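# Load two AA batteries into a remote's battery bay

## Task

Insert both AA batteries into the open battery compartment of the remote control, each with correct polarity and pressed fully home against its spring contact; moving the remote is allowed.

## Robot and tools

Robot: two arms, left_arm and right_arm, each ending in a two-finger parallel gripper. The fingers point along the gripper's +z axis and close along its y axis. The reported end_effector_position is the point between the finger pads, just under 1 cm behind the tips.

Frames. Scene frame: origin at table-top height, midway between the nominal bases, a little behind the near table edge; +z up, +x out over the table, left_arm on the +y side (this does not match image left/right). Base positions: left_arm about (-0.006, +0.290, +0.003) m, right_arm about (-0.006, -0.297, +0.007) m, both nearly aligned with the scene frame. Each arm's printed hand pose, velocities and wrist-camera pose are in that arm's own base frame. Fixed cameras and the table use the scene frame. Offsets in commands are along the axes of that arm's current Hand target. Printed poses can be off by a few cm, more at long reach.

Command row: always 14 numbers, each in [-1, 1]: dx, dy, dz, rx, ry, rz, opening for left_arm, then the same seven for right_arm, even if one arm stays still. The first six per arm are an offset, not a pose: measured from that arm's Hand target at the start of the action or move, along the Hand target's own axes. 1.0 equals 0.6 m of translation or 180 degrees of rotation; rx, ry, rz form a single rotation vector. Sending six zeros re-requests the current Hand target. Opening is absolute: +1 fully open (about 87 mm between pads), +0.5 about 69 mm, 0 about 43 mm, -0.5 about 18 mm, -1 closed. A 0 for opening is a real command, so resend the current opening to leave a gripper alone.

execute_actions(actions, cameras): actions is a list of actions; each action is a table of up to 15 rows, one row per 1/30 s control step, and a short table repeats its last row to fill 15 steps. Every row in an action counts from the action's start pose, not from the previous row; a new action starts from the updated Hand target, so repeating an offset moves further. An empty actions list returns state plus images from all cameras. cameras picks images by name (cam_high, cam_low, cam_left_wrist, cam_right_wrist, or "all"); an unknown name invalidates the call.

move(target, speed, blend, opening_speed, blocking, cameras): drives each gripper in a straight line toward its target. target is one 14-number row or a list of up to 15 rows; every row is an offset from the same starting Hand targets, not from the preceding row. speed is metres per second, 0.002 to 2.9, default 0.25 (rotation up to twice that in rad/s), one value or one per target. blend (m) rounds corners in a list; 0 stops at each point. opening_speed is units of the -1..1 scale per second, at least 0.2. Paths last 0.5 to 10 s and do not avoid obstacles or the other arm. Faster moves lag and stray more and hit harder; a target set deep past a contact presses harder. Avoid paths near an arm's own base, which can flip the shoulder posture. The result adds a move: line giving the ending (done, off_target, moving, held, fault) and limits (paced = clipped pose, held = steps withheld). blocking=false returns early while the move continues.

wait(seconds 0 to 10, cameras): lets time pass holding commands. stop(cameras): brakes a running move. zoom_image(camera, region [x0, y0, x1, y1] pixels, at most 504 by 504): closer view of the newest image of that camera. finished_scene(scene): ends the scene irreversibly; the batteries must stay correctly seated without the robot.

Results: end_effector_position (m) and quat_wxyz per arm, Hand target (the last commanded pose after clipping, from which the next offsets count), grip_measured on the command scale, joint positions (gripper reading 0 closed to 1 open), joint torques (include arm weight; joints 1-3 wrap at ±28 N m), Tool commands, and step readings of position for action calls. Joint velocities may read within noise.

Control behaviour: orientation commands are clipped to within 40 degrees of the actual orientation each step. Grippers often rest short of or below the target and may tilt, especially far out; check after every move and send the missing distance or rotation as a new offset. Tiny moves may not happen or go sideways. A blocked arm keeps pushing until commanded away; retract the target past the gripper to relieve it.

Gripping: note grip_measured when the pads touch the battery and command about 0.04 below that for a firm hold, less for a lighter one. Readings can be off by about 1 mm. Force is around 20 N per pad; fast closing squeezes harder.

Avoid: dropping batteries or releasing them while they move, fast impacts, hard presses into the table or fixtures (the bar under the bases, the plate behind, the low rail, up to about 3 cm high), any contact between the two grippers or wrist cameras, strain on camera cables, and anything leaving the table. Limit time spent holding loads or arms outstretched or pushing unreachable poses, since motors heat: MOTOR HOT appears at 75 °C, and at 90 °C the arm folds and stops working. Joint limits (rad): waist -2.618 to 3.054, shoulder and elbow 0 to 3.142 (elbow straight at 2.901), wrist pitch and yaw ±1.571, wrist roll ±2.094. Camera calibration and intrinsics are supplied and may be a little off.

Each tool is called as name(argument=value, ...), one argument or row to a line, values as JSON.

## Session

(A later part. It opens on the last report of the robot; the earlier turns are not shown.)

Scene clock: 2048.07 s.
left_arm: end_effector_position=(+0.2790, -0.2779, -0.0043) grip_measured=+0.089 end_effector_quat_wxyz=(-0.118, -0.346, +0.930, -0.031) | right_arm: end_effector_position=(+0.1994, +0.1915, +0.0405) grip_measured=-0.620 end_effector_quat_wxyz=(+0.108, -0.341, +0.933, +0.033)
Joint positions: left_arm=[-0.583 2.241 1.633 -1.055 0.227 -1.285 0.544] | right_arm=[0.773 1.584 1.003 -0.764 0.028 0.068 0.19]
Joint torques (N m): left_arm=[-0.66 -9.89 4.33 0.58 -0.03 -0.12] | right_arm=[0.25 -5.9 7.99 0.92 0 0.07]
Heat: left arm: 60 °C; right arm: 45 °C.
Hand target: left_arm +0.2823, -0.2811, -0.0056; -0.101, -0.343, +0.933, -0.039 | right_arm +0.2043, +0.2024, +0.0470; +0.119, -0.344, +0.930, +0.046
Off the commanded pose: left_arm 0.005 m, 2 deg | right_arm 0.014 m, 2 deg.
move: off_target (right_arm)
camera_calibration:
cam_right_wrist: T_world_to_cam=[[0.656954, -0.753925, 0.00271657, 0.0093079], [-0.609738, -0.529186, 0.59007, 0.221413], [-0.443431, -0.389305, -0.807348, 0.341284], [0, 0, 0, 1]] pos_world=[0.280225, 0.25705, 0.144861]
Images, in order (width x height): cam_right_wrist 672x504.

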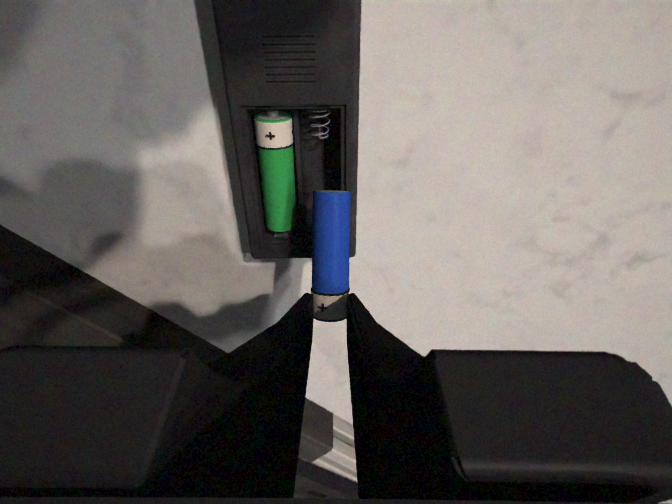

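move(
  target=[0,0,0,0,0.0,0,0.03,0.0027,0.0095,0.0295,0,0.0,0,-0.74],
  speed=0.06,
  cameras=["cam_right_wrist","cam_left_wrist"],
)

zoom_image(
  camera="cam_right_wrist",
  region=[240, 120, 420, 340],
)

zoom_image(
  camera="cam_left_wrist",
  region=[260, 340, 400, 440],
)

Scene clock: 2059.93 s.
left_arm: end_effector_position=(+0.2790, -0.2779, -0.0043) grip_measured=+0.089 end_effector_quat_wxyz=(-0.118, -0.346, +0.930, -0.031) | right_arm: end_effector_position=(+0.2017, +0.2019, +0.0305) grip_measured=-0.620 end_effector_quat_wxyz=(+0.113, -0.349, +0.929, +0.037)
Joint positions: left_arm=[-0.583 2.241 1.633 -1.055 0.227 -1.285 0.544] | right_arm=[0.793 1.621 0.998 -0.711 0.028 0.071 0.19]
Joint torques (N m): left_arm=[-0.73 -9.94 4.3 0.57 -0.04 -0.11] | right_arm=[0.29 -6.11 5.67 1.02 0 0.14]
Heat: left arm: 61 °C; right arm: 47 °C.
Hand target: left_arm +0.2823, -0.2811, -0.0056; -0.101, -0.343, +0.933, -0.039 | right_arm +0.2028, +0.2087, +0.0296; +0.119, -0.344, +0.930, +0.046
Off the commanded pose: left_arm 0.005 m, 2 deg | right_arm 0.007 m, 1 deg.
move: done
camera_calibration:
cam_left_wrist: T_world_to_cam=[[0.657986, -0.752191, -0.0355284, -0.394453], [-0.296379, -0.302056, 0.906047, 0.0205087], [-0.692252, -0.585637, -0.421683, 0.169707], [0, 0, 0, 1]] pos_world=[0.383103, -0.191123, 0.0389664]
cam_right_wrist: T_world_to_cam=[[0.669858, -0.742488, 0.00137226, 0.0108714], [-0.604965, -0.544714, 0.580779, 0.236695], [-0.430474, -0.389869, -0.81406, 0.335917], [0, 0, 0, 1]] pos_world=[0.280514, 0.267967, 0.135974]
Images, in order (width x height): cam_left_wrist 672x504, cam_right_wrist 672x504.

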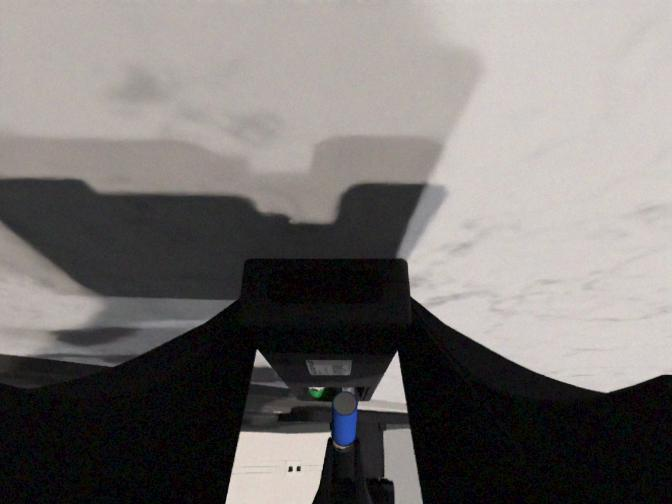

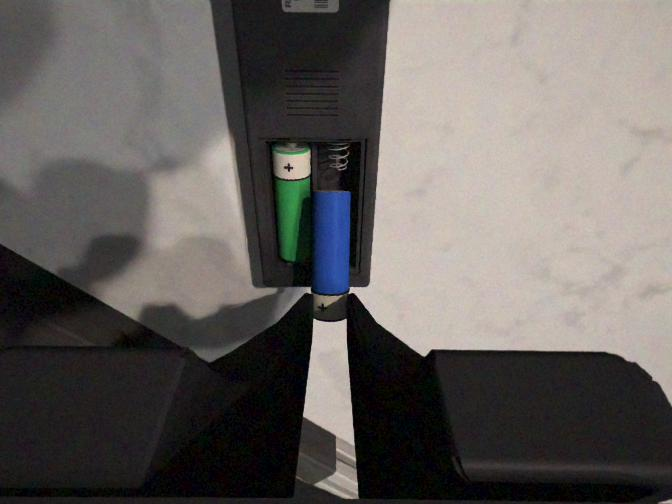

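Scaled by 2.291 from the camera's 672x504 image, which has a finer 960x720 frame.

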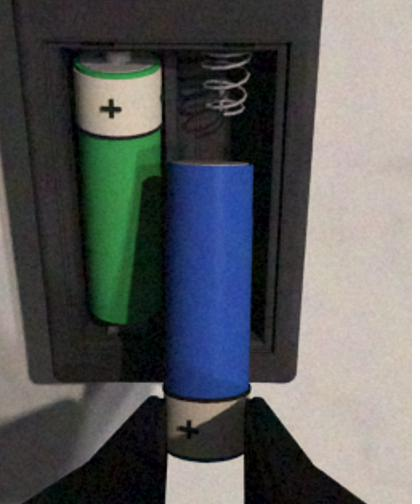

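Scaled by 3.600 from the camera's 672x504 image, which has a finer 960x720 frame.

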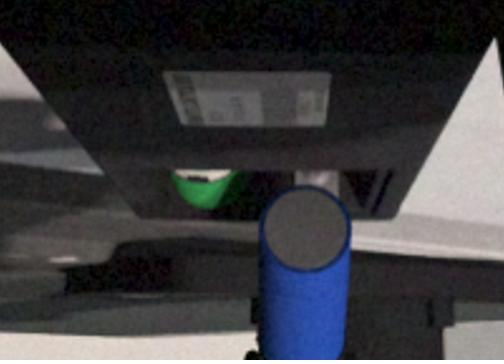

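move(
  target=[0,0,0,0,0.0,0,0.03,0.0,-0.012,0.0,0,0.0,0,-0.74],
  speed=0.06,
  cameras=["cam_right_wrist","cam_left_wrist"],
)

zoom_image(
  camera="cam_right_wrist",
  region=[240, 120, 420, 340],
)

Scene clock: 2065.03 s.
left_arm: end_effector_position=(+0.2790, -0.2779, -0.0043) grip_measured=+0.089 end_effector_quat_wxyz=(-0.118, -0.346, +0.930, -0.031) | right_arm: end_effector_position=(+0.2038, +0.2003, +0.0305) grip_measured=-0.620 end_effector_quat_wxyz=(+0.114, -0.345, +0.931, +0.037)
Joint positions: left_arm=[-0.583 2.241 1.633 -1.055 0.227 -1.285 0.544] | right_arm=[0.783 1.621 0.998 -0.709 0.027 0.071 0.19]
Joint torques (N m): left_arm=[-0.68 -9.92 4.34 0.59 -0.04 -0.11] | right_arm=[-0.94 -6.31 5.63 0.98 -0.05 -0.12]
Heat: left arm: 61 °C; right arm: 46 °C.
Hand target: left_arm +0.2823, -0.2811, -0.0056; -0.101, -0.343, +0.933, -0.039 | right_arm +0.2076, +0.2033, +0.0296; +0.119, -0.344, +0.930, +0.046
Off the commanded pose: left_arm 0.005 m, 2 deg | right_arm 0.005 m, 1 deg.
move: done
camera_calibration:
cam_left_wrist: T_world_to_cam=[[0.657986, -0.752191, -0.0355284, -0.394453], [-0.296379, -0.302056, 0.906047, 0.0205087], [-0.692252, -0.585637, -0.421683, 0.169707], [0, 0, 0, 1]] pos_world=[0.383103, -0.191123, 0.0389664]
cam_right_wrist: T_world_to_cam=[[0.662875, -0.74873, 0.000475144, 0.0109508], [-0.610315, -0.539963, 0.579617, 0.237256], [-0.43372, -0.384503, -0.814889, 0.335871], [0, 0, 0, 1]] pos_world=[0.283216, 0.265452, 0.136175]
Images, in order (width x height): cam_left_wrist 672x504, cam_right_wrist 672x504.

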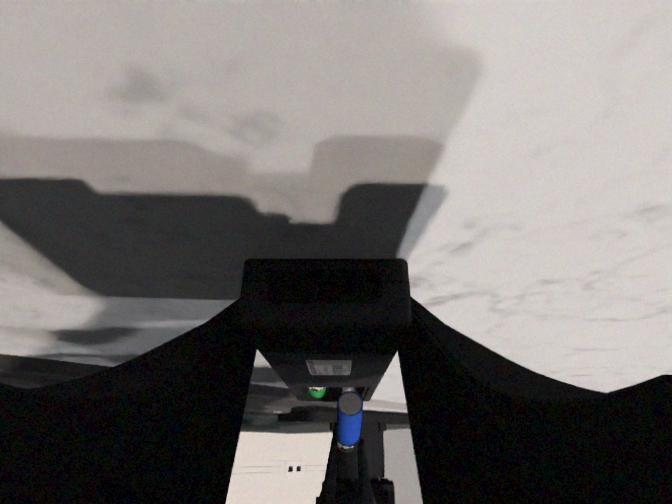

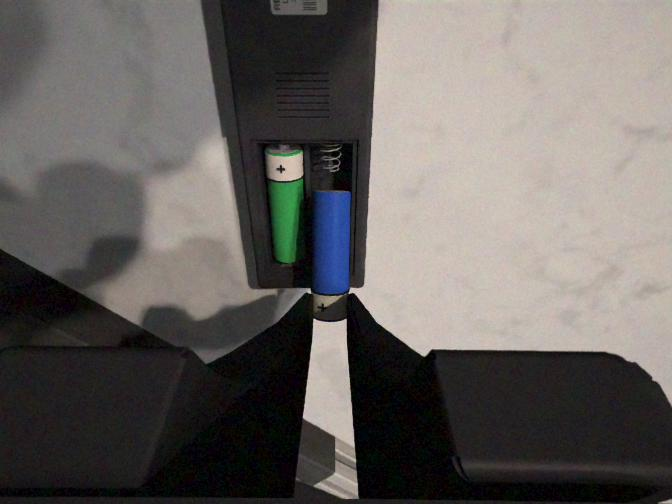

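Scaled by 2.291 from the camera's 672x504 image, which has a finer 960x720 frame.

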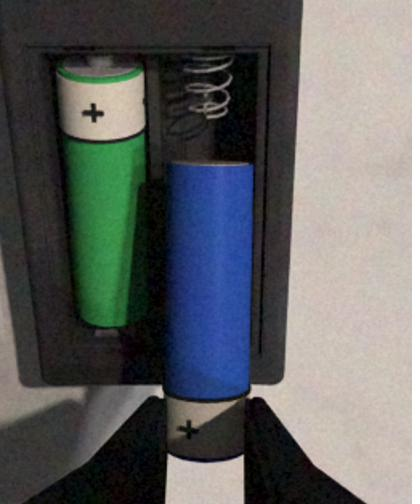

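move(
  target=[0,0,0,0,0.0,0,0.03,0.0163,0.0,0.0227,0,0.0,0,-0.76],
  speed=0.05,
  cameras=["cam_right_wrist","cam_left_wrist"],
)

zoom_image(
  camera="cam_right_wrist",
  region=[240, 140, 420, 360],
)

zoom_image(
  camera="cam_left_wrist",
  region=[260, 340, 400, 440],
)

Scene clock: 2071.73 s.
left_arm: end_effector_position=(+0.2790, -0.2779, -0.0043) grip_measured=+0.089 end_effector_quat_wxyz=(-0.118, -0.346, +0.930, -0.031) | right_arm: end_effector_position=(+0.2013, +0.1979, +0.0163) grip_measured=-0.620 end_effector_quat_wxyz=(+0.119, -0.344, +0.930, +0.039)
Joint positions: left_arm=[-0.583 2.241 1.633 -1.055 0.227 -1.285 0.544] | right_arm=[0.783 1.621 0.935 -0.635 0.027 0.071 0.19]
Joint torques (N m): left_arm=[-0.73 -9.91 4.37 0.58 -0.05 -0.12] | right_arm=[-1.02 -5.81 5.39 0.97 -0.06 -0.1]
Heat: left arm: 62 °C; right arm: 45 °C.
Hand target: left_arm +0.2823, -0.2811, -0.0056; -0.101, -0.343, +0.933, -0.039 | right_arm +0.2029, +0.1993, +0.0139; +0.119, -0.344, +0.930, +0.046
Off the commanded pose: left_arm 0.005 m, 2 deg | right_arm 0.003 m, 1 deg.
move: done
camera_calibration:
cam_left_wrist: T_world_to_cam=[[0.657986, -0.752191, -0.0355284, -0.394453], [-0.296379, -0.302056, 0.906047, 0.0205087], [-0.692252, -0.585637, -0.421683, 0.169707], [0, 0, 0, 1]] pos_world=[0.383103, -0.191123, 0.0389664]
cam_right_wrist: T_world_to_cam=[[0.662859, -0.748744, -0.000123262, 0.0107547], [-0.615039, -0.544585, 0.570224, 0.244726], [-0.427018, -0.377902, -0.82149, 0.319708], [0, 0, 0, 1]] pos_world=[0.279908, 0.262145, 0.123089]
Images, in order (width x height): cam_left_wrist 672x504, cam_right_wrist 672x504.

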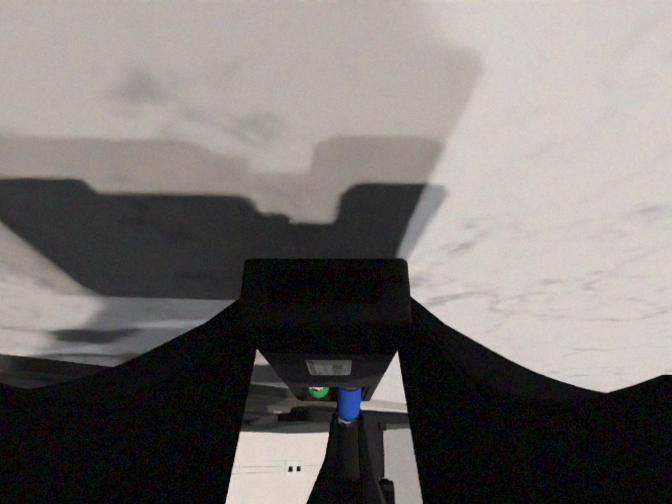

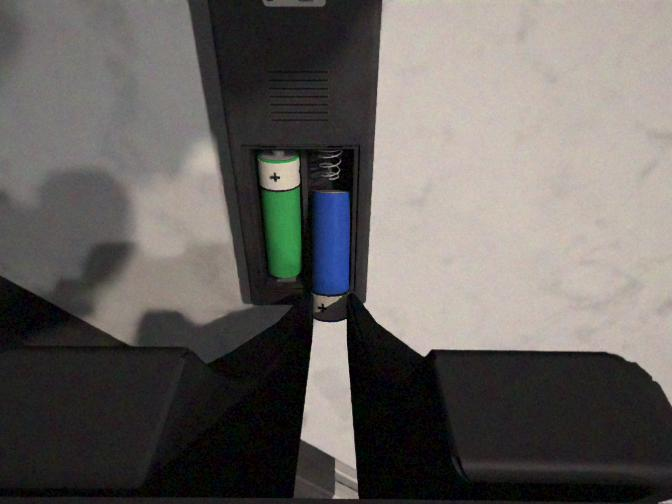

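Scaled by 2.291 from the camera's 672x504 image, which has a finer 960x720 frame.

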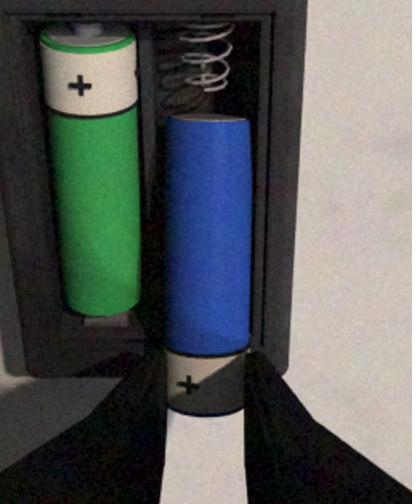

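Scaled by 3.600 from the camera's 672x504 image, which has a finer 960x720 frame.

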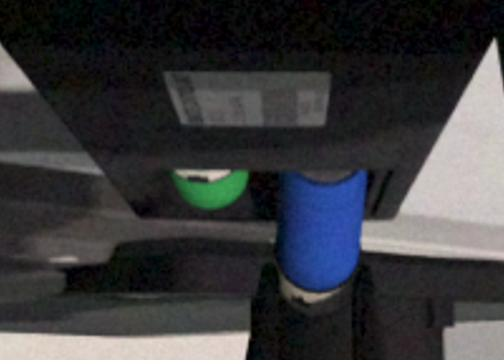

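move(
  target=[0.013,0,0.003,0,0.0,0,0.03,-0.0273,0.0,0.0142,0,0.0,0,-0.8],
  speed=0.05,
  cameras=["cam_right_wrist","cam_left_wrist"],
)

zoom_image(
  camera="cam_right_wrist",
  region=[240, 140, 420, 360],
)

zoom_image(
  camera="cam_left_wrist",
  region=[260, 340, 400, 440],
)

Scene clock: 2076.70 s.
left_arm: end_effector_position=(+0.2783, -0.2787, -0.0043) grip_measured=+0.089 end_effector_quat_wxyz=(-0.116, -0.347, +0.930, -0.031) | right_arm: end_effector_position=(+0.2064, +0.2029, +0.0126) grip_measured=-0.620 end_effector_quat_wxyz=(+0.108, -0.345, +0.932, +0.034)
Joint positions: left_arm=[-0.587 2.235 1.625 -1.047 0.224 -1.291 0.544] | right_arm=[0.783 1.676 0.98 -0.65 0.027 0.071 0.19]
Joint torques (N m): left_arm=[-1.87 -10.14 3.7 0.62 -0.01 -0.24] | right_arm=[-1.32 -4.71 6.39 1.16 -0.03 -0.16]
Heat: left arm: 62 °C; right arm: 45 °C.
Hand target: left_arm +0.2763, -0.2864, -0.0056; -0.101, -0.343, +0.933, -0.039 | right_arm +0.2166, +0.2111, +0.0098; +0.119, -0.344, +0.930, +0.046
Off the commanded pose: left_arm 0.008 m, 2 deg | right_arm 0.013 m, 2 deg.
move: off_target (right_arm)
camera_calibration:
cam_left_wrist: T_world_to_cam=[[0.65953, -0.750988, -0.032208, -0.394654], [-0.30096, -0.303086, 0.904191, 0.0210931], [-0.688799, -0.586647, -0.425912, 0.167496], [0, 0, 0, 1]] pos_world=[0.382005, -0.191726, 0.0395552]
cam_right_wrist: T_world_to_cam=[[0.662881, -0.748724, 0.00123774, 0.0112431], [-0.605132, -0.534778, 0.589769, 0.248413], [-0.440912, -0.391696, -0.807571, 0.326263], [0, 0, 0, 1]] pos_world=[0.286723, 0.26906, 0.116961]
Images, in order (width x height): cam_left_wrist 672x504, cam_right_wrist 672x504.

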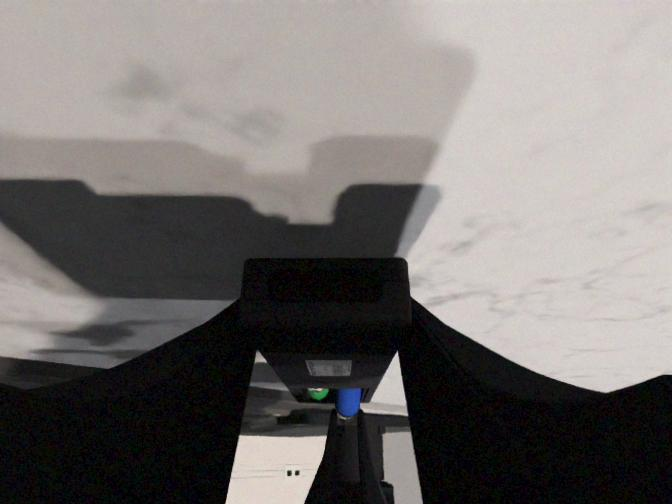

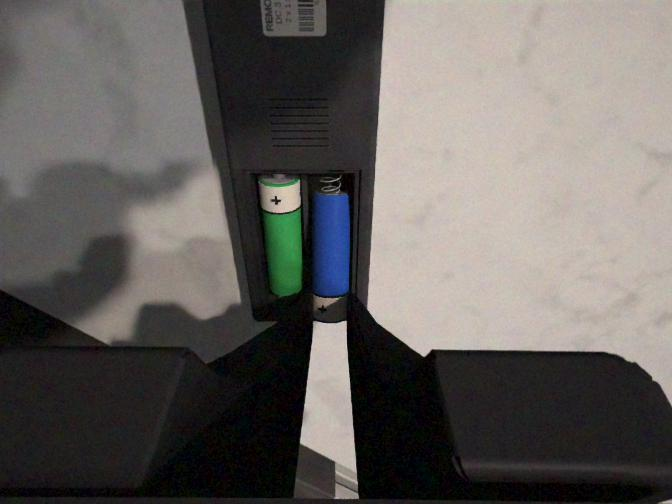

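Scaled by 2.291 from the camera's 672x504 image, which has a finer 960x720 frame.

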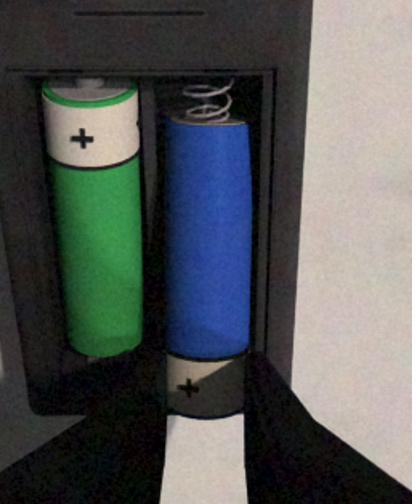

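Scaled by 3.600 from the camera's 672x504 image, which has a finer 960x720 frame.

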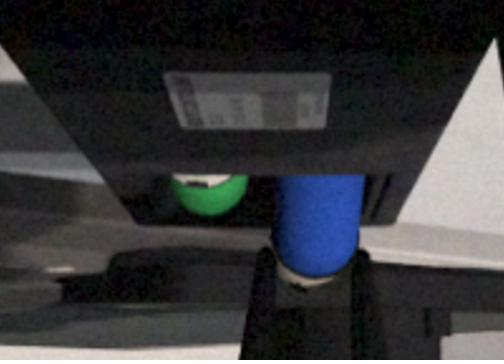

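move(
  target=[0.013,0,0.003,0,0.0,0,0.03,-0.024,0.0,0.013,0,0.0,0,-0.82],
  speed=0.05,
  cameras=["cam_right_wrist","cam_left_wrist"],
)

zoom_image(
  camera="cam_right_wrist",
  region=[240, 140, 420, 360],
)

zoom_image(
  camera="cam_left_wrist",
  region=[260, 340, 400, 440],
)

Scene clock: 2082.10 s.
left_arm: end_effector_position=(+0.2780, -0.2789, -0.0043) grip_measured=+0.088 end_effector_quat_wxyz=(-0.106, -0.349, +0.931, -0.030) | right_arm: end_effector_position=(+0.2086, +0.2043, +0.0075) grip_measured=-0.620 end_effector_quat_wxyz=(+0.086, -0.345, +0.934, +0.026)
Joint positions: left_arm=[-0.594 2.223 1.611 -1.034 0.207 -1.305 0.544] | right_arm=[0.779 1.735 1.028 -0.685 0.024 0.071 0.19]
Joint torques (N m): left_arm=[-2.65 -9.72 3.59 0.6 0.21 -0.3] | right_arm=[-1.17 -5.18 7.21 1.49 0.01 -0.09]
Heat: left arm: 63 °C; right arm: 45 °C.
Hand target: left_arm +0.2702, -0.2916, -0.0058; -0.101, -0.343, +0.933, -0.039 | right_arm +0.2286, +0.2215, +0.0058; +0.119, -0.345, +0.930, +0.046
Off the commanded pose: left_arm 0.015 m, 1 deg | right_arm 0.026 m, 4 deg.
move: off_target (left_arm, right_arm)
camera_calibration:
cam_left_wrist: T_world_to_cam=[[0.663583, -0.747544, -0.0289016, -0.394756], [-0.315065, -0.314301, 0.895516, 0.0216681], [-0.678521, -0.585144, -0.44409, 0.164664], [0, 0, 0, 1]] pos_world=[0.380509, -0.191936, 0.0423123]
cam_right_wrist: T_world_to_cam=[[0.660581, -0.750754, 0.00055019, 0.0117203], [-0.585182, -0.514437, 0.626831, 0.244891], [-0.470313, -0.414394, -0.779155, 0.334225], [0, 0, 0, 1]] pos_world=[0.292754, 0.273281, 0.106901]
Images, in order (width x height): cam_left_wrist 672x504, cam_right_wrist 672x504.

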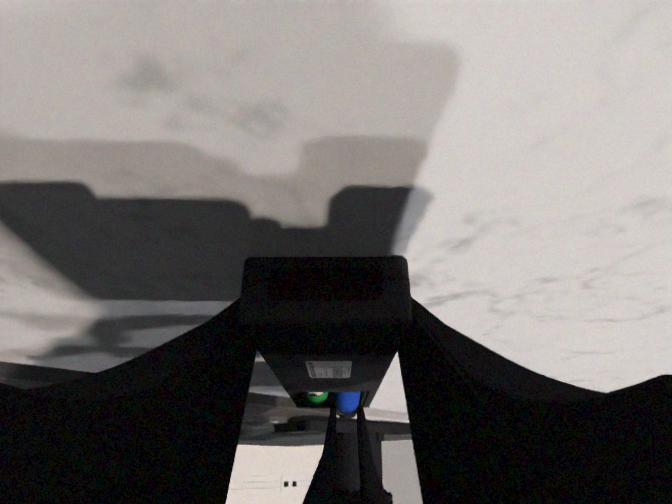

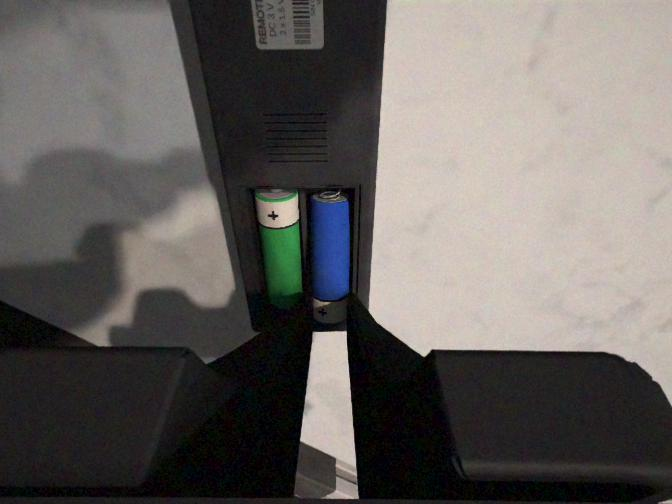

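Scaled by 2.291 from the camera's 672x504 image, which has a finer 960x720 frame.

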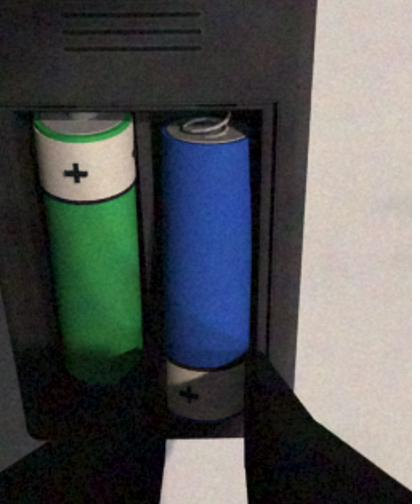

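Scaled by 3.600 from the camera's 672x504 image, which has a finer 960x720 frame.

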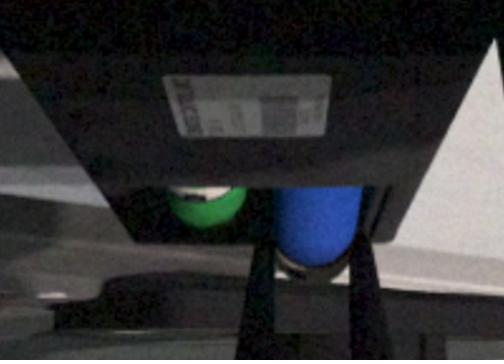

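move(
  target=[0,0,0,0,0.0,0,0.03,0.004,0.0,0.03,0,0.0,0,-0.82],
  speed=0.05,
  cameras=["cam_right_wrist","cam_left_wrist"],
)

zoom_image(
  camera="cam_right_wrist",
  region=[240, 140, 420, 360],
)

zoom_image(
  camera="cam_left_wrist",
  region=[260, 340, 400, 440],
)

Scene clock: 2091.33 s.
left_arm: end_effector_position=(+0.2781, -0.2790, -0.0042) grip_measured=+0.088 end_effector_quat_wxyz=(-0.104, -0.350, +0.930, -0.029) | right_arm: end_effector_position=(+0.2078, +0.2036, +0.0069) grip_measured=-0.620 end_effector_quat_wxyz=(+0.084, -0.345, +0.935, +0.025)
Joint positions: left_arm=[-0.595 2.222 1.611 -1.034 0.204 -1.308 0.544] | right_arm=[0.779 1.738 1.029 -0.689 0.024 0.071 0.19]
Joint torques (N m): left_arm=[-2.59 -9.76 3.63 0.6 0.22 -0.28] | right_arm=[-0.06 -6.79 5.11 0.83 0.06 0.02]
Heat: left arm: 64 °C; right arm: 44 °C.
Hand target: left_arm +0.2702, -0.2917, -0.0057; -0.101, -0.343, +0.933, -0.039 | right_arm +0.2086, +0.2044, +0.0062; +0.085, -0.345, +0.935, +0.025 (not the last commanded pose)
Off the commanded pose: left_arm 0.015 m, 1 deg | right_arm 0.035 m, 5 deg.
led back after a hold (left arm): the arm was led back toward your command in small steps, so it may still be short of it.
move: held (right_arm; a check stopped the path), off_target (left_arm); limits=held
pose unreachable (left arm): on one or more control steps of this call, first in action 0 (counted from 0), this arm could not follow its commanded pose, so it was not sent that pose on those steps. It may still have moved: this result reports where it is.
cause: moving toward the commanded pose would bring a part of the arm too close to another arm (this arm's wrist (the part past joint 5) and the right arm's wrist camera, along the way the arms are being sent, or toward where that arm still pushes).
pose unreachable (right arm): on one or more control steps of this call, first in action 0 (counted from 0), this arm could not follow its commanded pose, so it was not sent that pose on those steps. It may still have moved: this result reports where it is.
cause: moving toward the commanded pose would bring a part of the arm too close to another arm (this arm's wrist camera and the left arm's wrist (the part past joint 5), along the way the arms are being sent, or toward where that arm still pushes).
camera_calibration:
cam_left_wrist: T_world_to_cam=[[0.664601, -0.746625, -0.0292567, -0.394952], [-0.316101, -0.316422, 0.894403, 0.0212852], [-0.677042, -0.585174, -0.446303, 0.164238], [0, 0, 0, 1]] pos_world=[0.38041, -0.192038, 0.0427075]
cam_right_wrist: T_world_to_cam=[[0.660618, -0.750721, 0.00099276, 0.0116937], [-0.582479, -0.511734, 0.631543, 0.243237], [-0.473605, -0.417787, -0.77534, 0.33446], [0, 0, 0, 1]] pos_world=[0.292357, 0.272984, 0.105694]
Images, in order (width x height): cam_left_wrist 672x504, cam_right_wrist 672x504.

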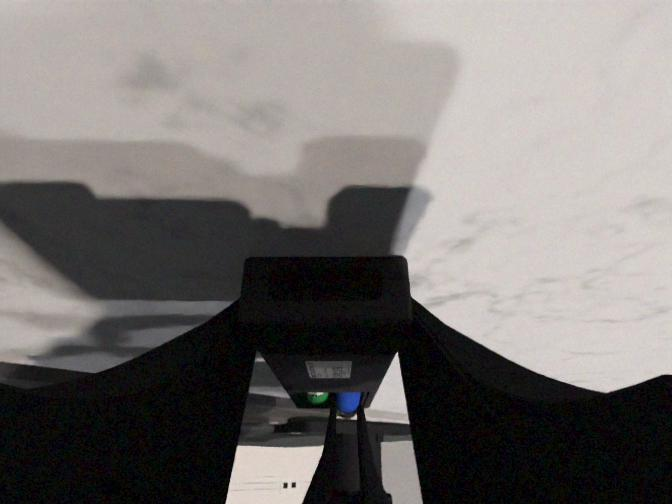

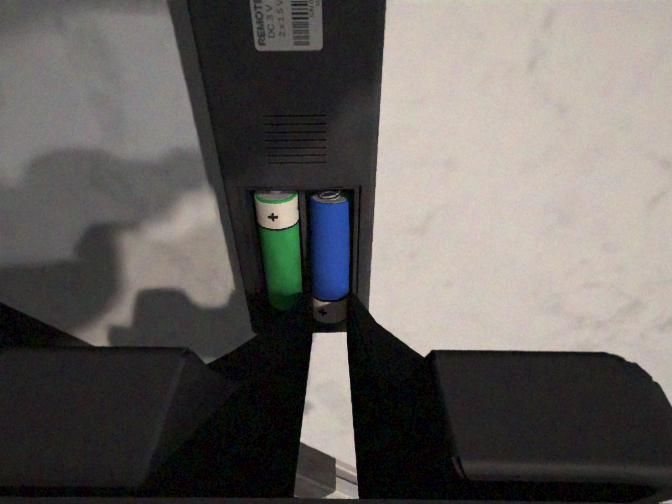

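Scaled by 2.291 from the camera's 672x504 image, which has a finer 960x720 frame.

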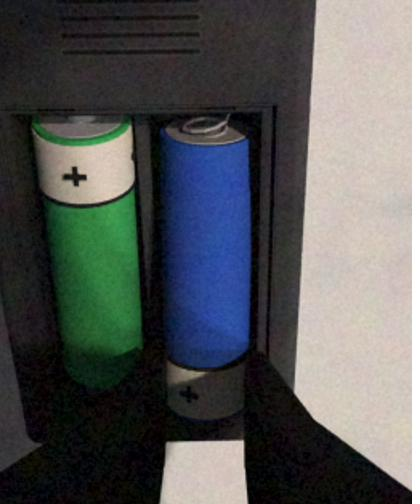

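Scaled by 3.600 from the camera's 672x504 image, which has a finer 960x720 frame.

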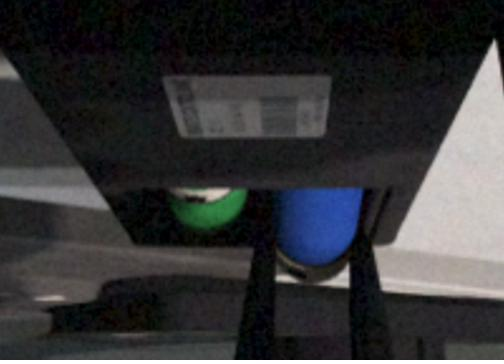

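move(
  target=[0,0,0,0,0.0,0,0.03,-0.0295,0.0,0.0252,0,-0.1,0,-0.82],
  speed=0.05,
  cameras=["cam_right_wrist","cam_left_wrist"],
)

zoom_image(
  camera="cam_right_wrist",
  region=[240, 140, 420, 360],
)

zoom_image(
  camera="cam_left_wrist",
  region=[260, 340, 400, 440],
)

Scene clock: 2099.53 s.
left_arm: end_effector_position=(+0.2781, -0.2790, -0.0042) grip_measured=+0.088 end_effector_quat_wxyz=(-0.104, -0.351, +0.930, -0.029) | right_arm: end_effector_position=(+0.2081, +0.2032, +0.0071) grip_measured=-0.620 end_effector_quat_wxyz=(+0.195, -0.338, +0.918, +0.070)
Joint positions: left_arm=[-0.595 2.222 1.611 -1.034 0.204 -1.309 0.544] | right_arm=[0.785 1.529 0.77 -0.396 0.036 0.071 0.19]
Joint torques (N m): left_arm=[-2.61 -9.77 3.58 0.61 0.21 -0.26] | right_arm=[0.13 -1.81 3.51 2.38 0.25 -0.02]
Heat: left arm: 65 °C; right arm: 43 °C.
Hand target: left_arm +0.2702, -0.2917, -0.0057; -0.100, -0.343, +0.933, -0.039 | right_arm +0.2241, +0.2173, -0.0056; +0.230, -0.336, +0.910, +0.079
Off the commanded pose: left_arm 0.015 m, 2 deg | right_arm 0.025 m, 4 deg.
move: off_target (left_arm, right_arm)
camera_calibration:
cam_left_wrist: T_world_to_cam=[[0.665431, -0.745873, -0.0295846, -0.395034], [-0.315795, -0.317206, 0.894234, 0.0209679], [-0.676369, -0.585708, -0.446622, 0.163996], [0, 0, 0, 1]] pos_world=[0.380411, -0.19194, 0.0428069]
cam_right_wrist: T_world_to_cam=[[0.662102, -0.749411, -0.00219648, 0.0105534], [-0.677298, -0.59964, 0.426263, 0.282145], [-0.320763, -0.280742, -0.904597, 0.275837], [0, 0, 0, 1]] pos_world=[0.272587, 0.254533, 0.129277]
Images, in order (width x height): cam_left_wrist 672x504, cam_right_wrist 672x504.

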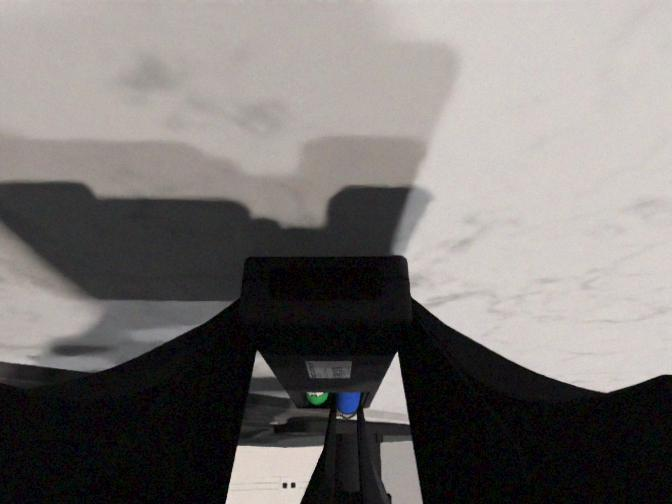

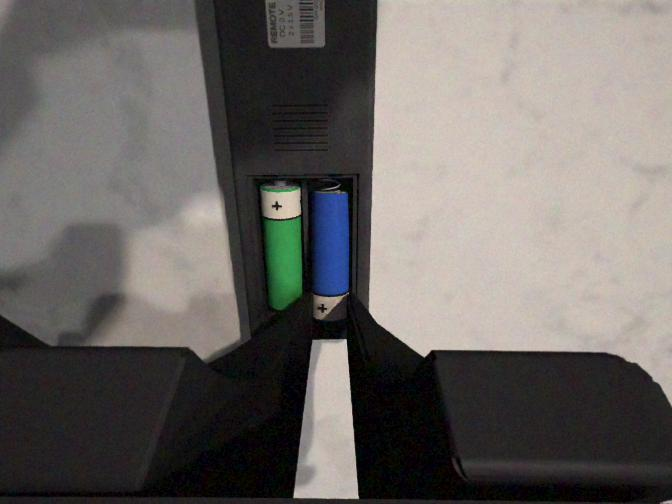

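Scaled by 2.291 from the camera's 672x504 image, which has a finer 960x720 frame.

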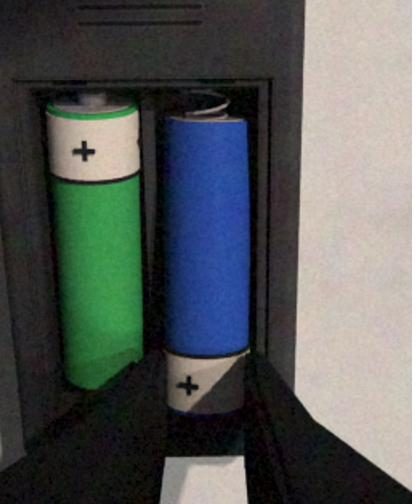

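Scaled by 3.600 from the camera's 672x504 image, which has a finer 960x720 frame.

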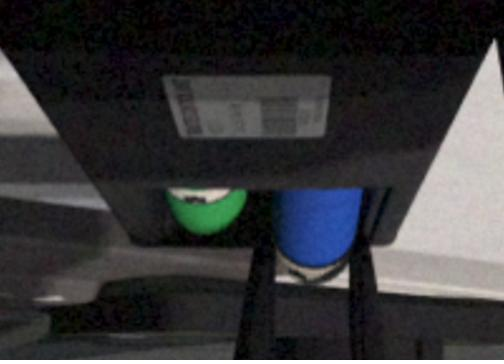

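move(
  target=[0.013,0,0.003,0,0.0,0,0.03,-0.0265,0.0,0.006,0,0.0,0,-0.84],
  speed=0.05,
  cameras=["cam_right_wrist","cam_left_wrist"],
)

zoom_image(
  camera="cam_right_wrist",
  region=[240, 140, 420, 360],
)

zoom_image(
  camera="cam_left_wrist",
  region=[260, 340, 400, 440],
)

Scene clock: 2104.60 s.
left_arm: end_effector_position=(+0.2778, -0.2790, -0.0043) grip_measured=+0.087 end_effector_quat_wxyz=(-0.093, -0.353, +0.931, -0.026) | right_arm: end_effector_position=(+0.2087, +0.2038, +0.0072) grip_measured=-0.620 end_effector_quat_wxyz=(+0.181, -0.340, +0.921, +0.063)
Joint positions: left_arm=[-0.605 2.211 1.599 -1.024 0.183 -1.324 0.544] | right_arm=[0.785 1.559 0.808 -0.436 0.036 0.071 0.19]
Joint torques (N m): left_arm=[-3.3 -9.37 3.47 0.6 0.43 -0.29] | right_arm=[-0.23 -1.28 5.55 2.44 0.22 -0.07]
Heat: left arm: 65 °C; right arm: 43 °C.
Hand target: left_arm +0.2640, -0.2968, -0.0059; -0.101, -0.343, +0.933, -0.039 | right_arm +0.2359, +0.2275, -0.0014; +0.230, -0.336, +0.910, +0.079
Off the commanded pose: left_arm 0.023 m, 2 deg | right_arm 0.037 m, 6 deg.
move: off_target (left_arm, right_arm)
camera_calibration:
cam_left_wrist: T_world_to_cam=[[0.669139, -0.742609, -0.028019, -0.394896], [-0.330599, -0.331235, 0.883735, 0.0210847], [-0.665551, -0.582078, -0.467148, 0.161527], [0, 0, 0, 1]] pos_world=[0.378715, -0.192248, 0.0457591]
cam_right_wrist: T_world_to_cam=[[0.662074, -0.749438, -0.000192258, 0.0106737], [-0.66719, -0.589531, 0.455313, 0.278497], [-0.341342, -0.301323, -0.890331, 0.284663], [0, 0, 0, 1]] pos_world=[0.275911, 0.257958, 0.126644]
Images, in order (width x height): cam_left_wrist 672x504, cam_right_wrist 672x504.

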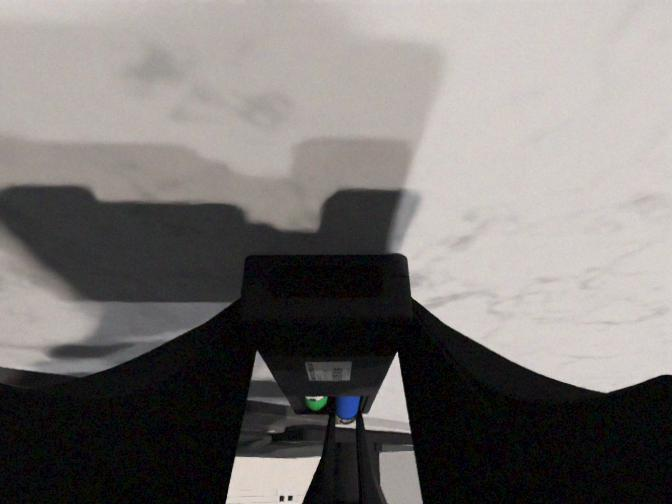

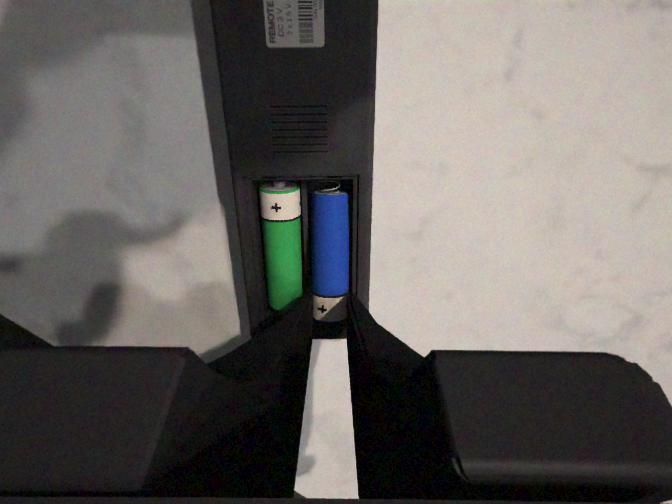

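Scaled by 2.291 from the camera's 672x504 image, which has a finer 960x720 frame.

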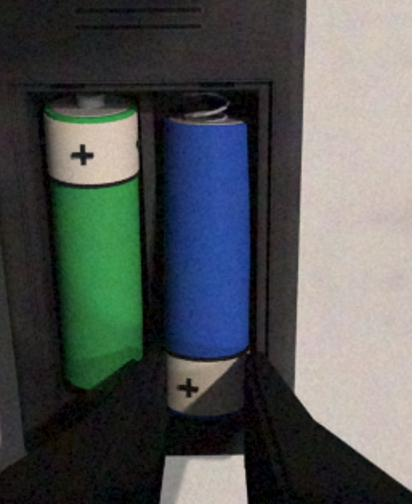

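Scaled by 3.600 from the camera's 672x504 image, which has a finer 960x720 frame.

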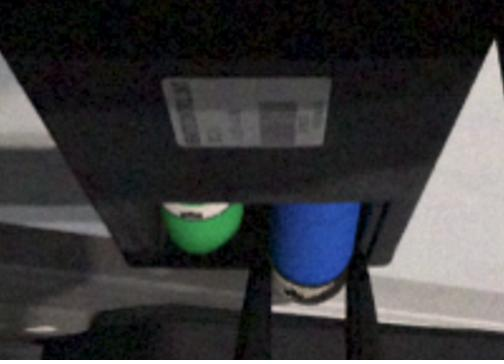

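move(
  target=[0.0,0,0.0,0,0.0,0,0.03,-0.014,0.0,-0.015,0,0.0,0,-0.84],
  speed=0.05,
  cameras=["cam_right_wrist","cam_left_wrist"],
)

zoom_image(
  camera="cam_right_wrist",
  region=[240, 140, 420, 360],
)

zoom_image(
  camera="cam_left_wrist",
  region=[260, 340, 400, 440],
)

Scene clock: 2109.53 s.
left_arm: end_effector_position=(+0.2778, -0.2790, -0.0043) grip_measured=+0.087 end_effector_quat_wxyz=(-0.093, -0.353, +0.931, -0.026) | right_arm: end_effector_position=(+0.2089, +0.2040, +0.0079) grip_measured=-0.620 end_effector_quat_wxyz=(+0.175, -0.340, +0.922, +0.060)
Joint positions: left_arm=[-0.605 2.211 1.599 -1.024 0.183 -1.324 0.544] | right_arm=[0.785 1.57 0.825 -0.456 0.036 0.071 0.19]
Joint torques (N m): left_arm=[-3.29 -9.42 3.44 0.6 0.43 -0.29] | right_arm=[-0.35 -3.47 7.61 2.18 0.21 0]
Heat: left arm: 65 °C; right arm: 43 °C.
Hand target: left_arm +0.2640, -0.2968, -0.0059; -0.101, -0.343, +0.933, -0.039 | right_arm +0.2383, +0.2297, +0.0106; +0.230, -0.336, +0.910, +0.079
Off the commanded pose: left_arm 0.023 m, 2 deg | right_arm 0.039 m, 7 deg.
move: off_target (left_arm, right_arm)
camera_calibration:
cam_left_wrist: T_world_to_cam=[[0.669139, -0.742609, -0.028019, -0.394896], [-0.330599, -0.331235, 0.883735, 0.0210847], [-0.665551, -0.582078, -0.467148, 0.161527], [0, 0, 0, 1]] pos_world=[0.378715, -0.192248, 0.0457591]
cam_right_wrist: T_world_to_cam=[[0.662077, -0.749436, 0.000623797, 0.0106174], [-0.662857, -0.585202, 0.467075, 0.276589], [-0.349678, -0.309653, -0.884217, 0.28887], [0, 0, 0, 1]] pos_world=[0.277321, 0.259267, 0.12623]
Images, in order (width x height): cam_left_wrist 672x504, cam_right_wrist 672x504.

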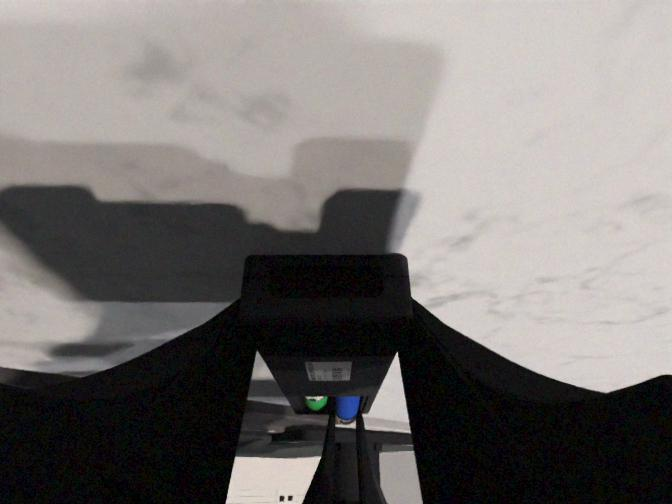

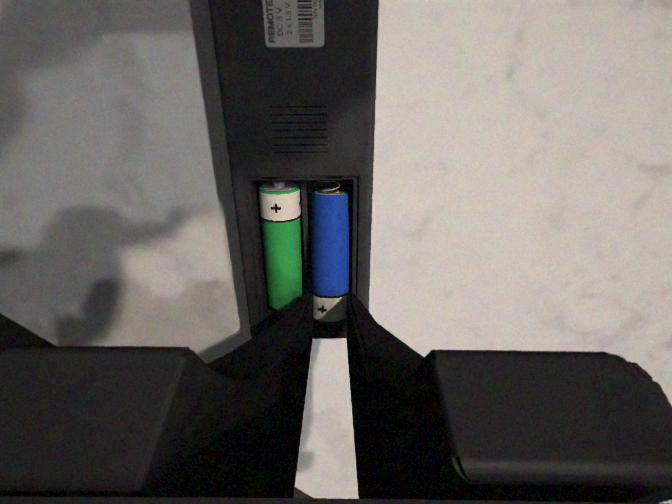

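Scaled by 2.291 from the camera's 672x504 image, which has a finer 960x720 frame.

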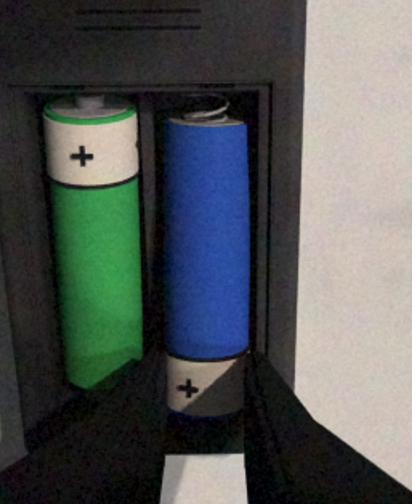

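Scaled by 3.600 from the camera's 672x504 image, which has a finer 960x720 frame.

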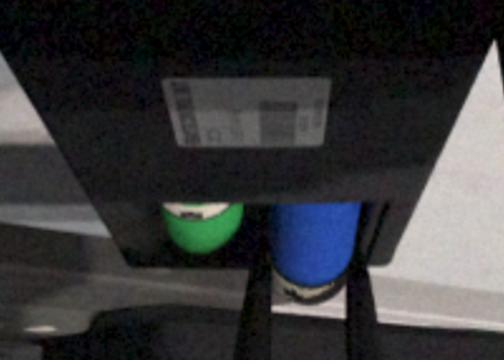

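move(
  target=[
    [0.02,0,0.004,0,0.0,0,0.03,0.058,0.0,-0.021,0,0.04,0,-0.82],
    [0.02,0,0.004,0,0.0,0,0.03,0.058,0.0,-0.021,0,0.04,0,-0.45],
  ],
  speed=0.05,
  opening_speed=0.4,
  cameras=["cam_right_wrist","cam_left_wrist"],
)

zoom_image(
  camera="cam_right_wrist",
  region=[240, 140, 420, 360],
)

zoom_image(
  camera="cam_left_wrist",
  region=[260, 340, 400, 440],
)

Scene clock: 2120.17 s.
left_arm: end_effector_position=(+0.2767, -0.2806, -0.0041) grip_measured=+0.087 end_effector_quat_wxyz=(-0.076, -0.359, +0.930, -0.020) | right_arm: end_effector_position=(+0.2057, +0.2031, +0.0076) grip_measured=-0.451 end_effector_quat_wxyz=(+0.167, -0.342, +0.923, +0.062)
Joint positions: left_arm=[-0.624 2.195 1.585 -1.012 0.148 -1.357 0.543] | right_arm=[0.785 1.57 0.826 -0.47 0.027 0.071 0.275]
Joint torques (N m): left_arm=[-3.97 -8.98 3.25 0.6 0.79 -0.23] | right_arm=[-0.23 -4.11 6.12 1.18 0.24 0.07]
Heat: left arm: 65 °C; right arm: 43 °C.
Hand target: left_arm +0.2548, -0.3047, -0.0056; -0.101, -0.343, +0.933, -0.039 | right_arm +0.2105, +0.2059, +0.0053; +0.173, -0.341, +0.922, +0.058
Off the commanded pose: left_arm 0.033 m, 4 deg | right_arm 0.006 m, 1 deg.
move: off_target (left_arm)
camera_calibration:
cam_left_wrist: T_world_to_cam=[[0.678523, -0.734066, -0.0274541, -0.395587], [-0.351409, -0.357186, 0.865407, 0.0184561], [-0.645072, -0.577551, -0.500317, 0.15553], [0, 0, 0, 1]] pos_world=[0.375229, -0.193968, 0.0509818]
cam_right_wrist: T_world_to_cam=[[0.664479, -0.747272, -0.0071701, 0.0111895], [-0.653861, -0.58601, 0.4786, 0.272245], [-0.361846, -0.313332, -0.878004, 0.290347], [0, 0, 0, 1]] pos_world=[0.275636, 0.258875, 0.124709]
Images, in order (width x height): cam_left_wrist 672x504, cam_right_wrist 672x504.

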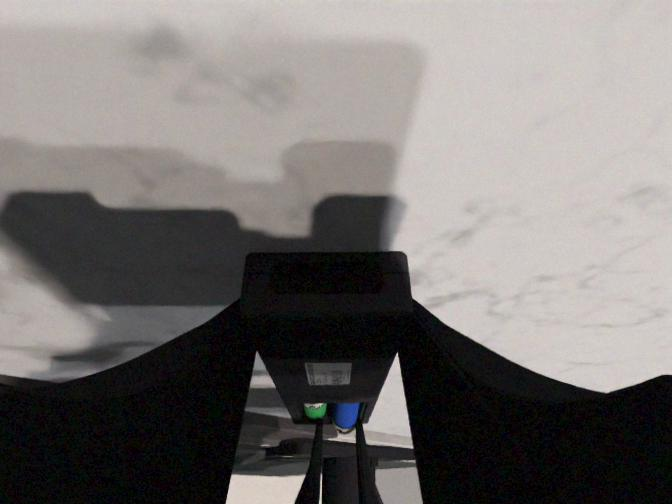

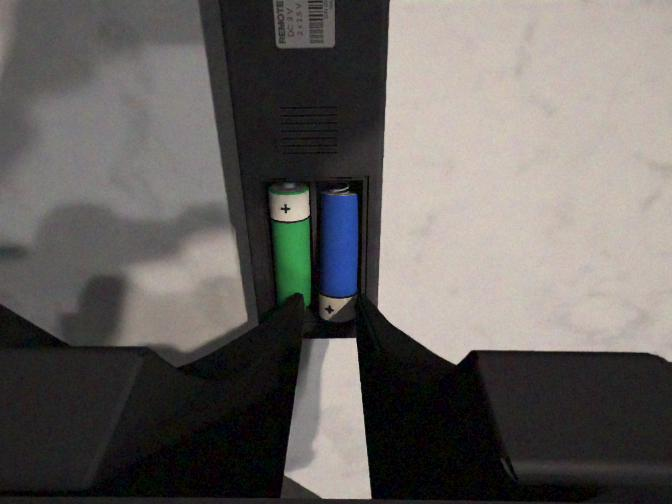

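Scaled by 2.291 from the camera's 672x504 image, which has a finer 960x720 frame.

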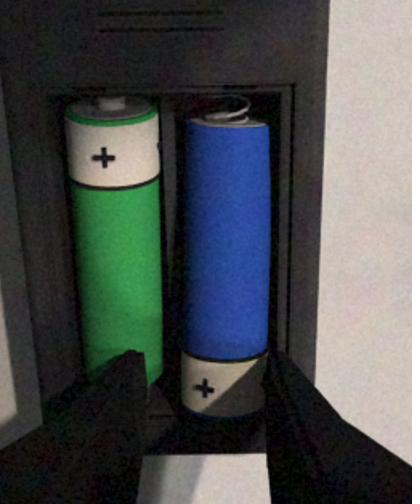

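Scaled by 3.600 from the camera's 672x504 image, which has a finer 960x720 frame.

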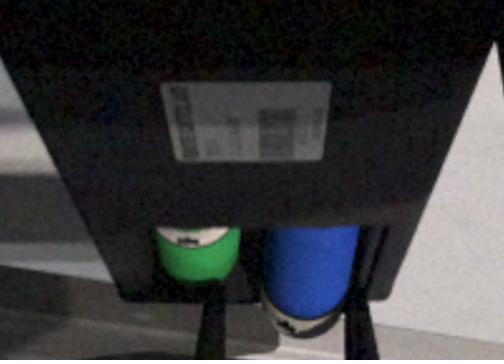

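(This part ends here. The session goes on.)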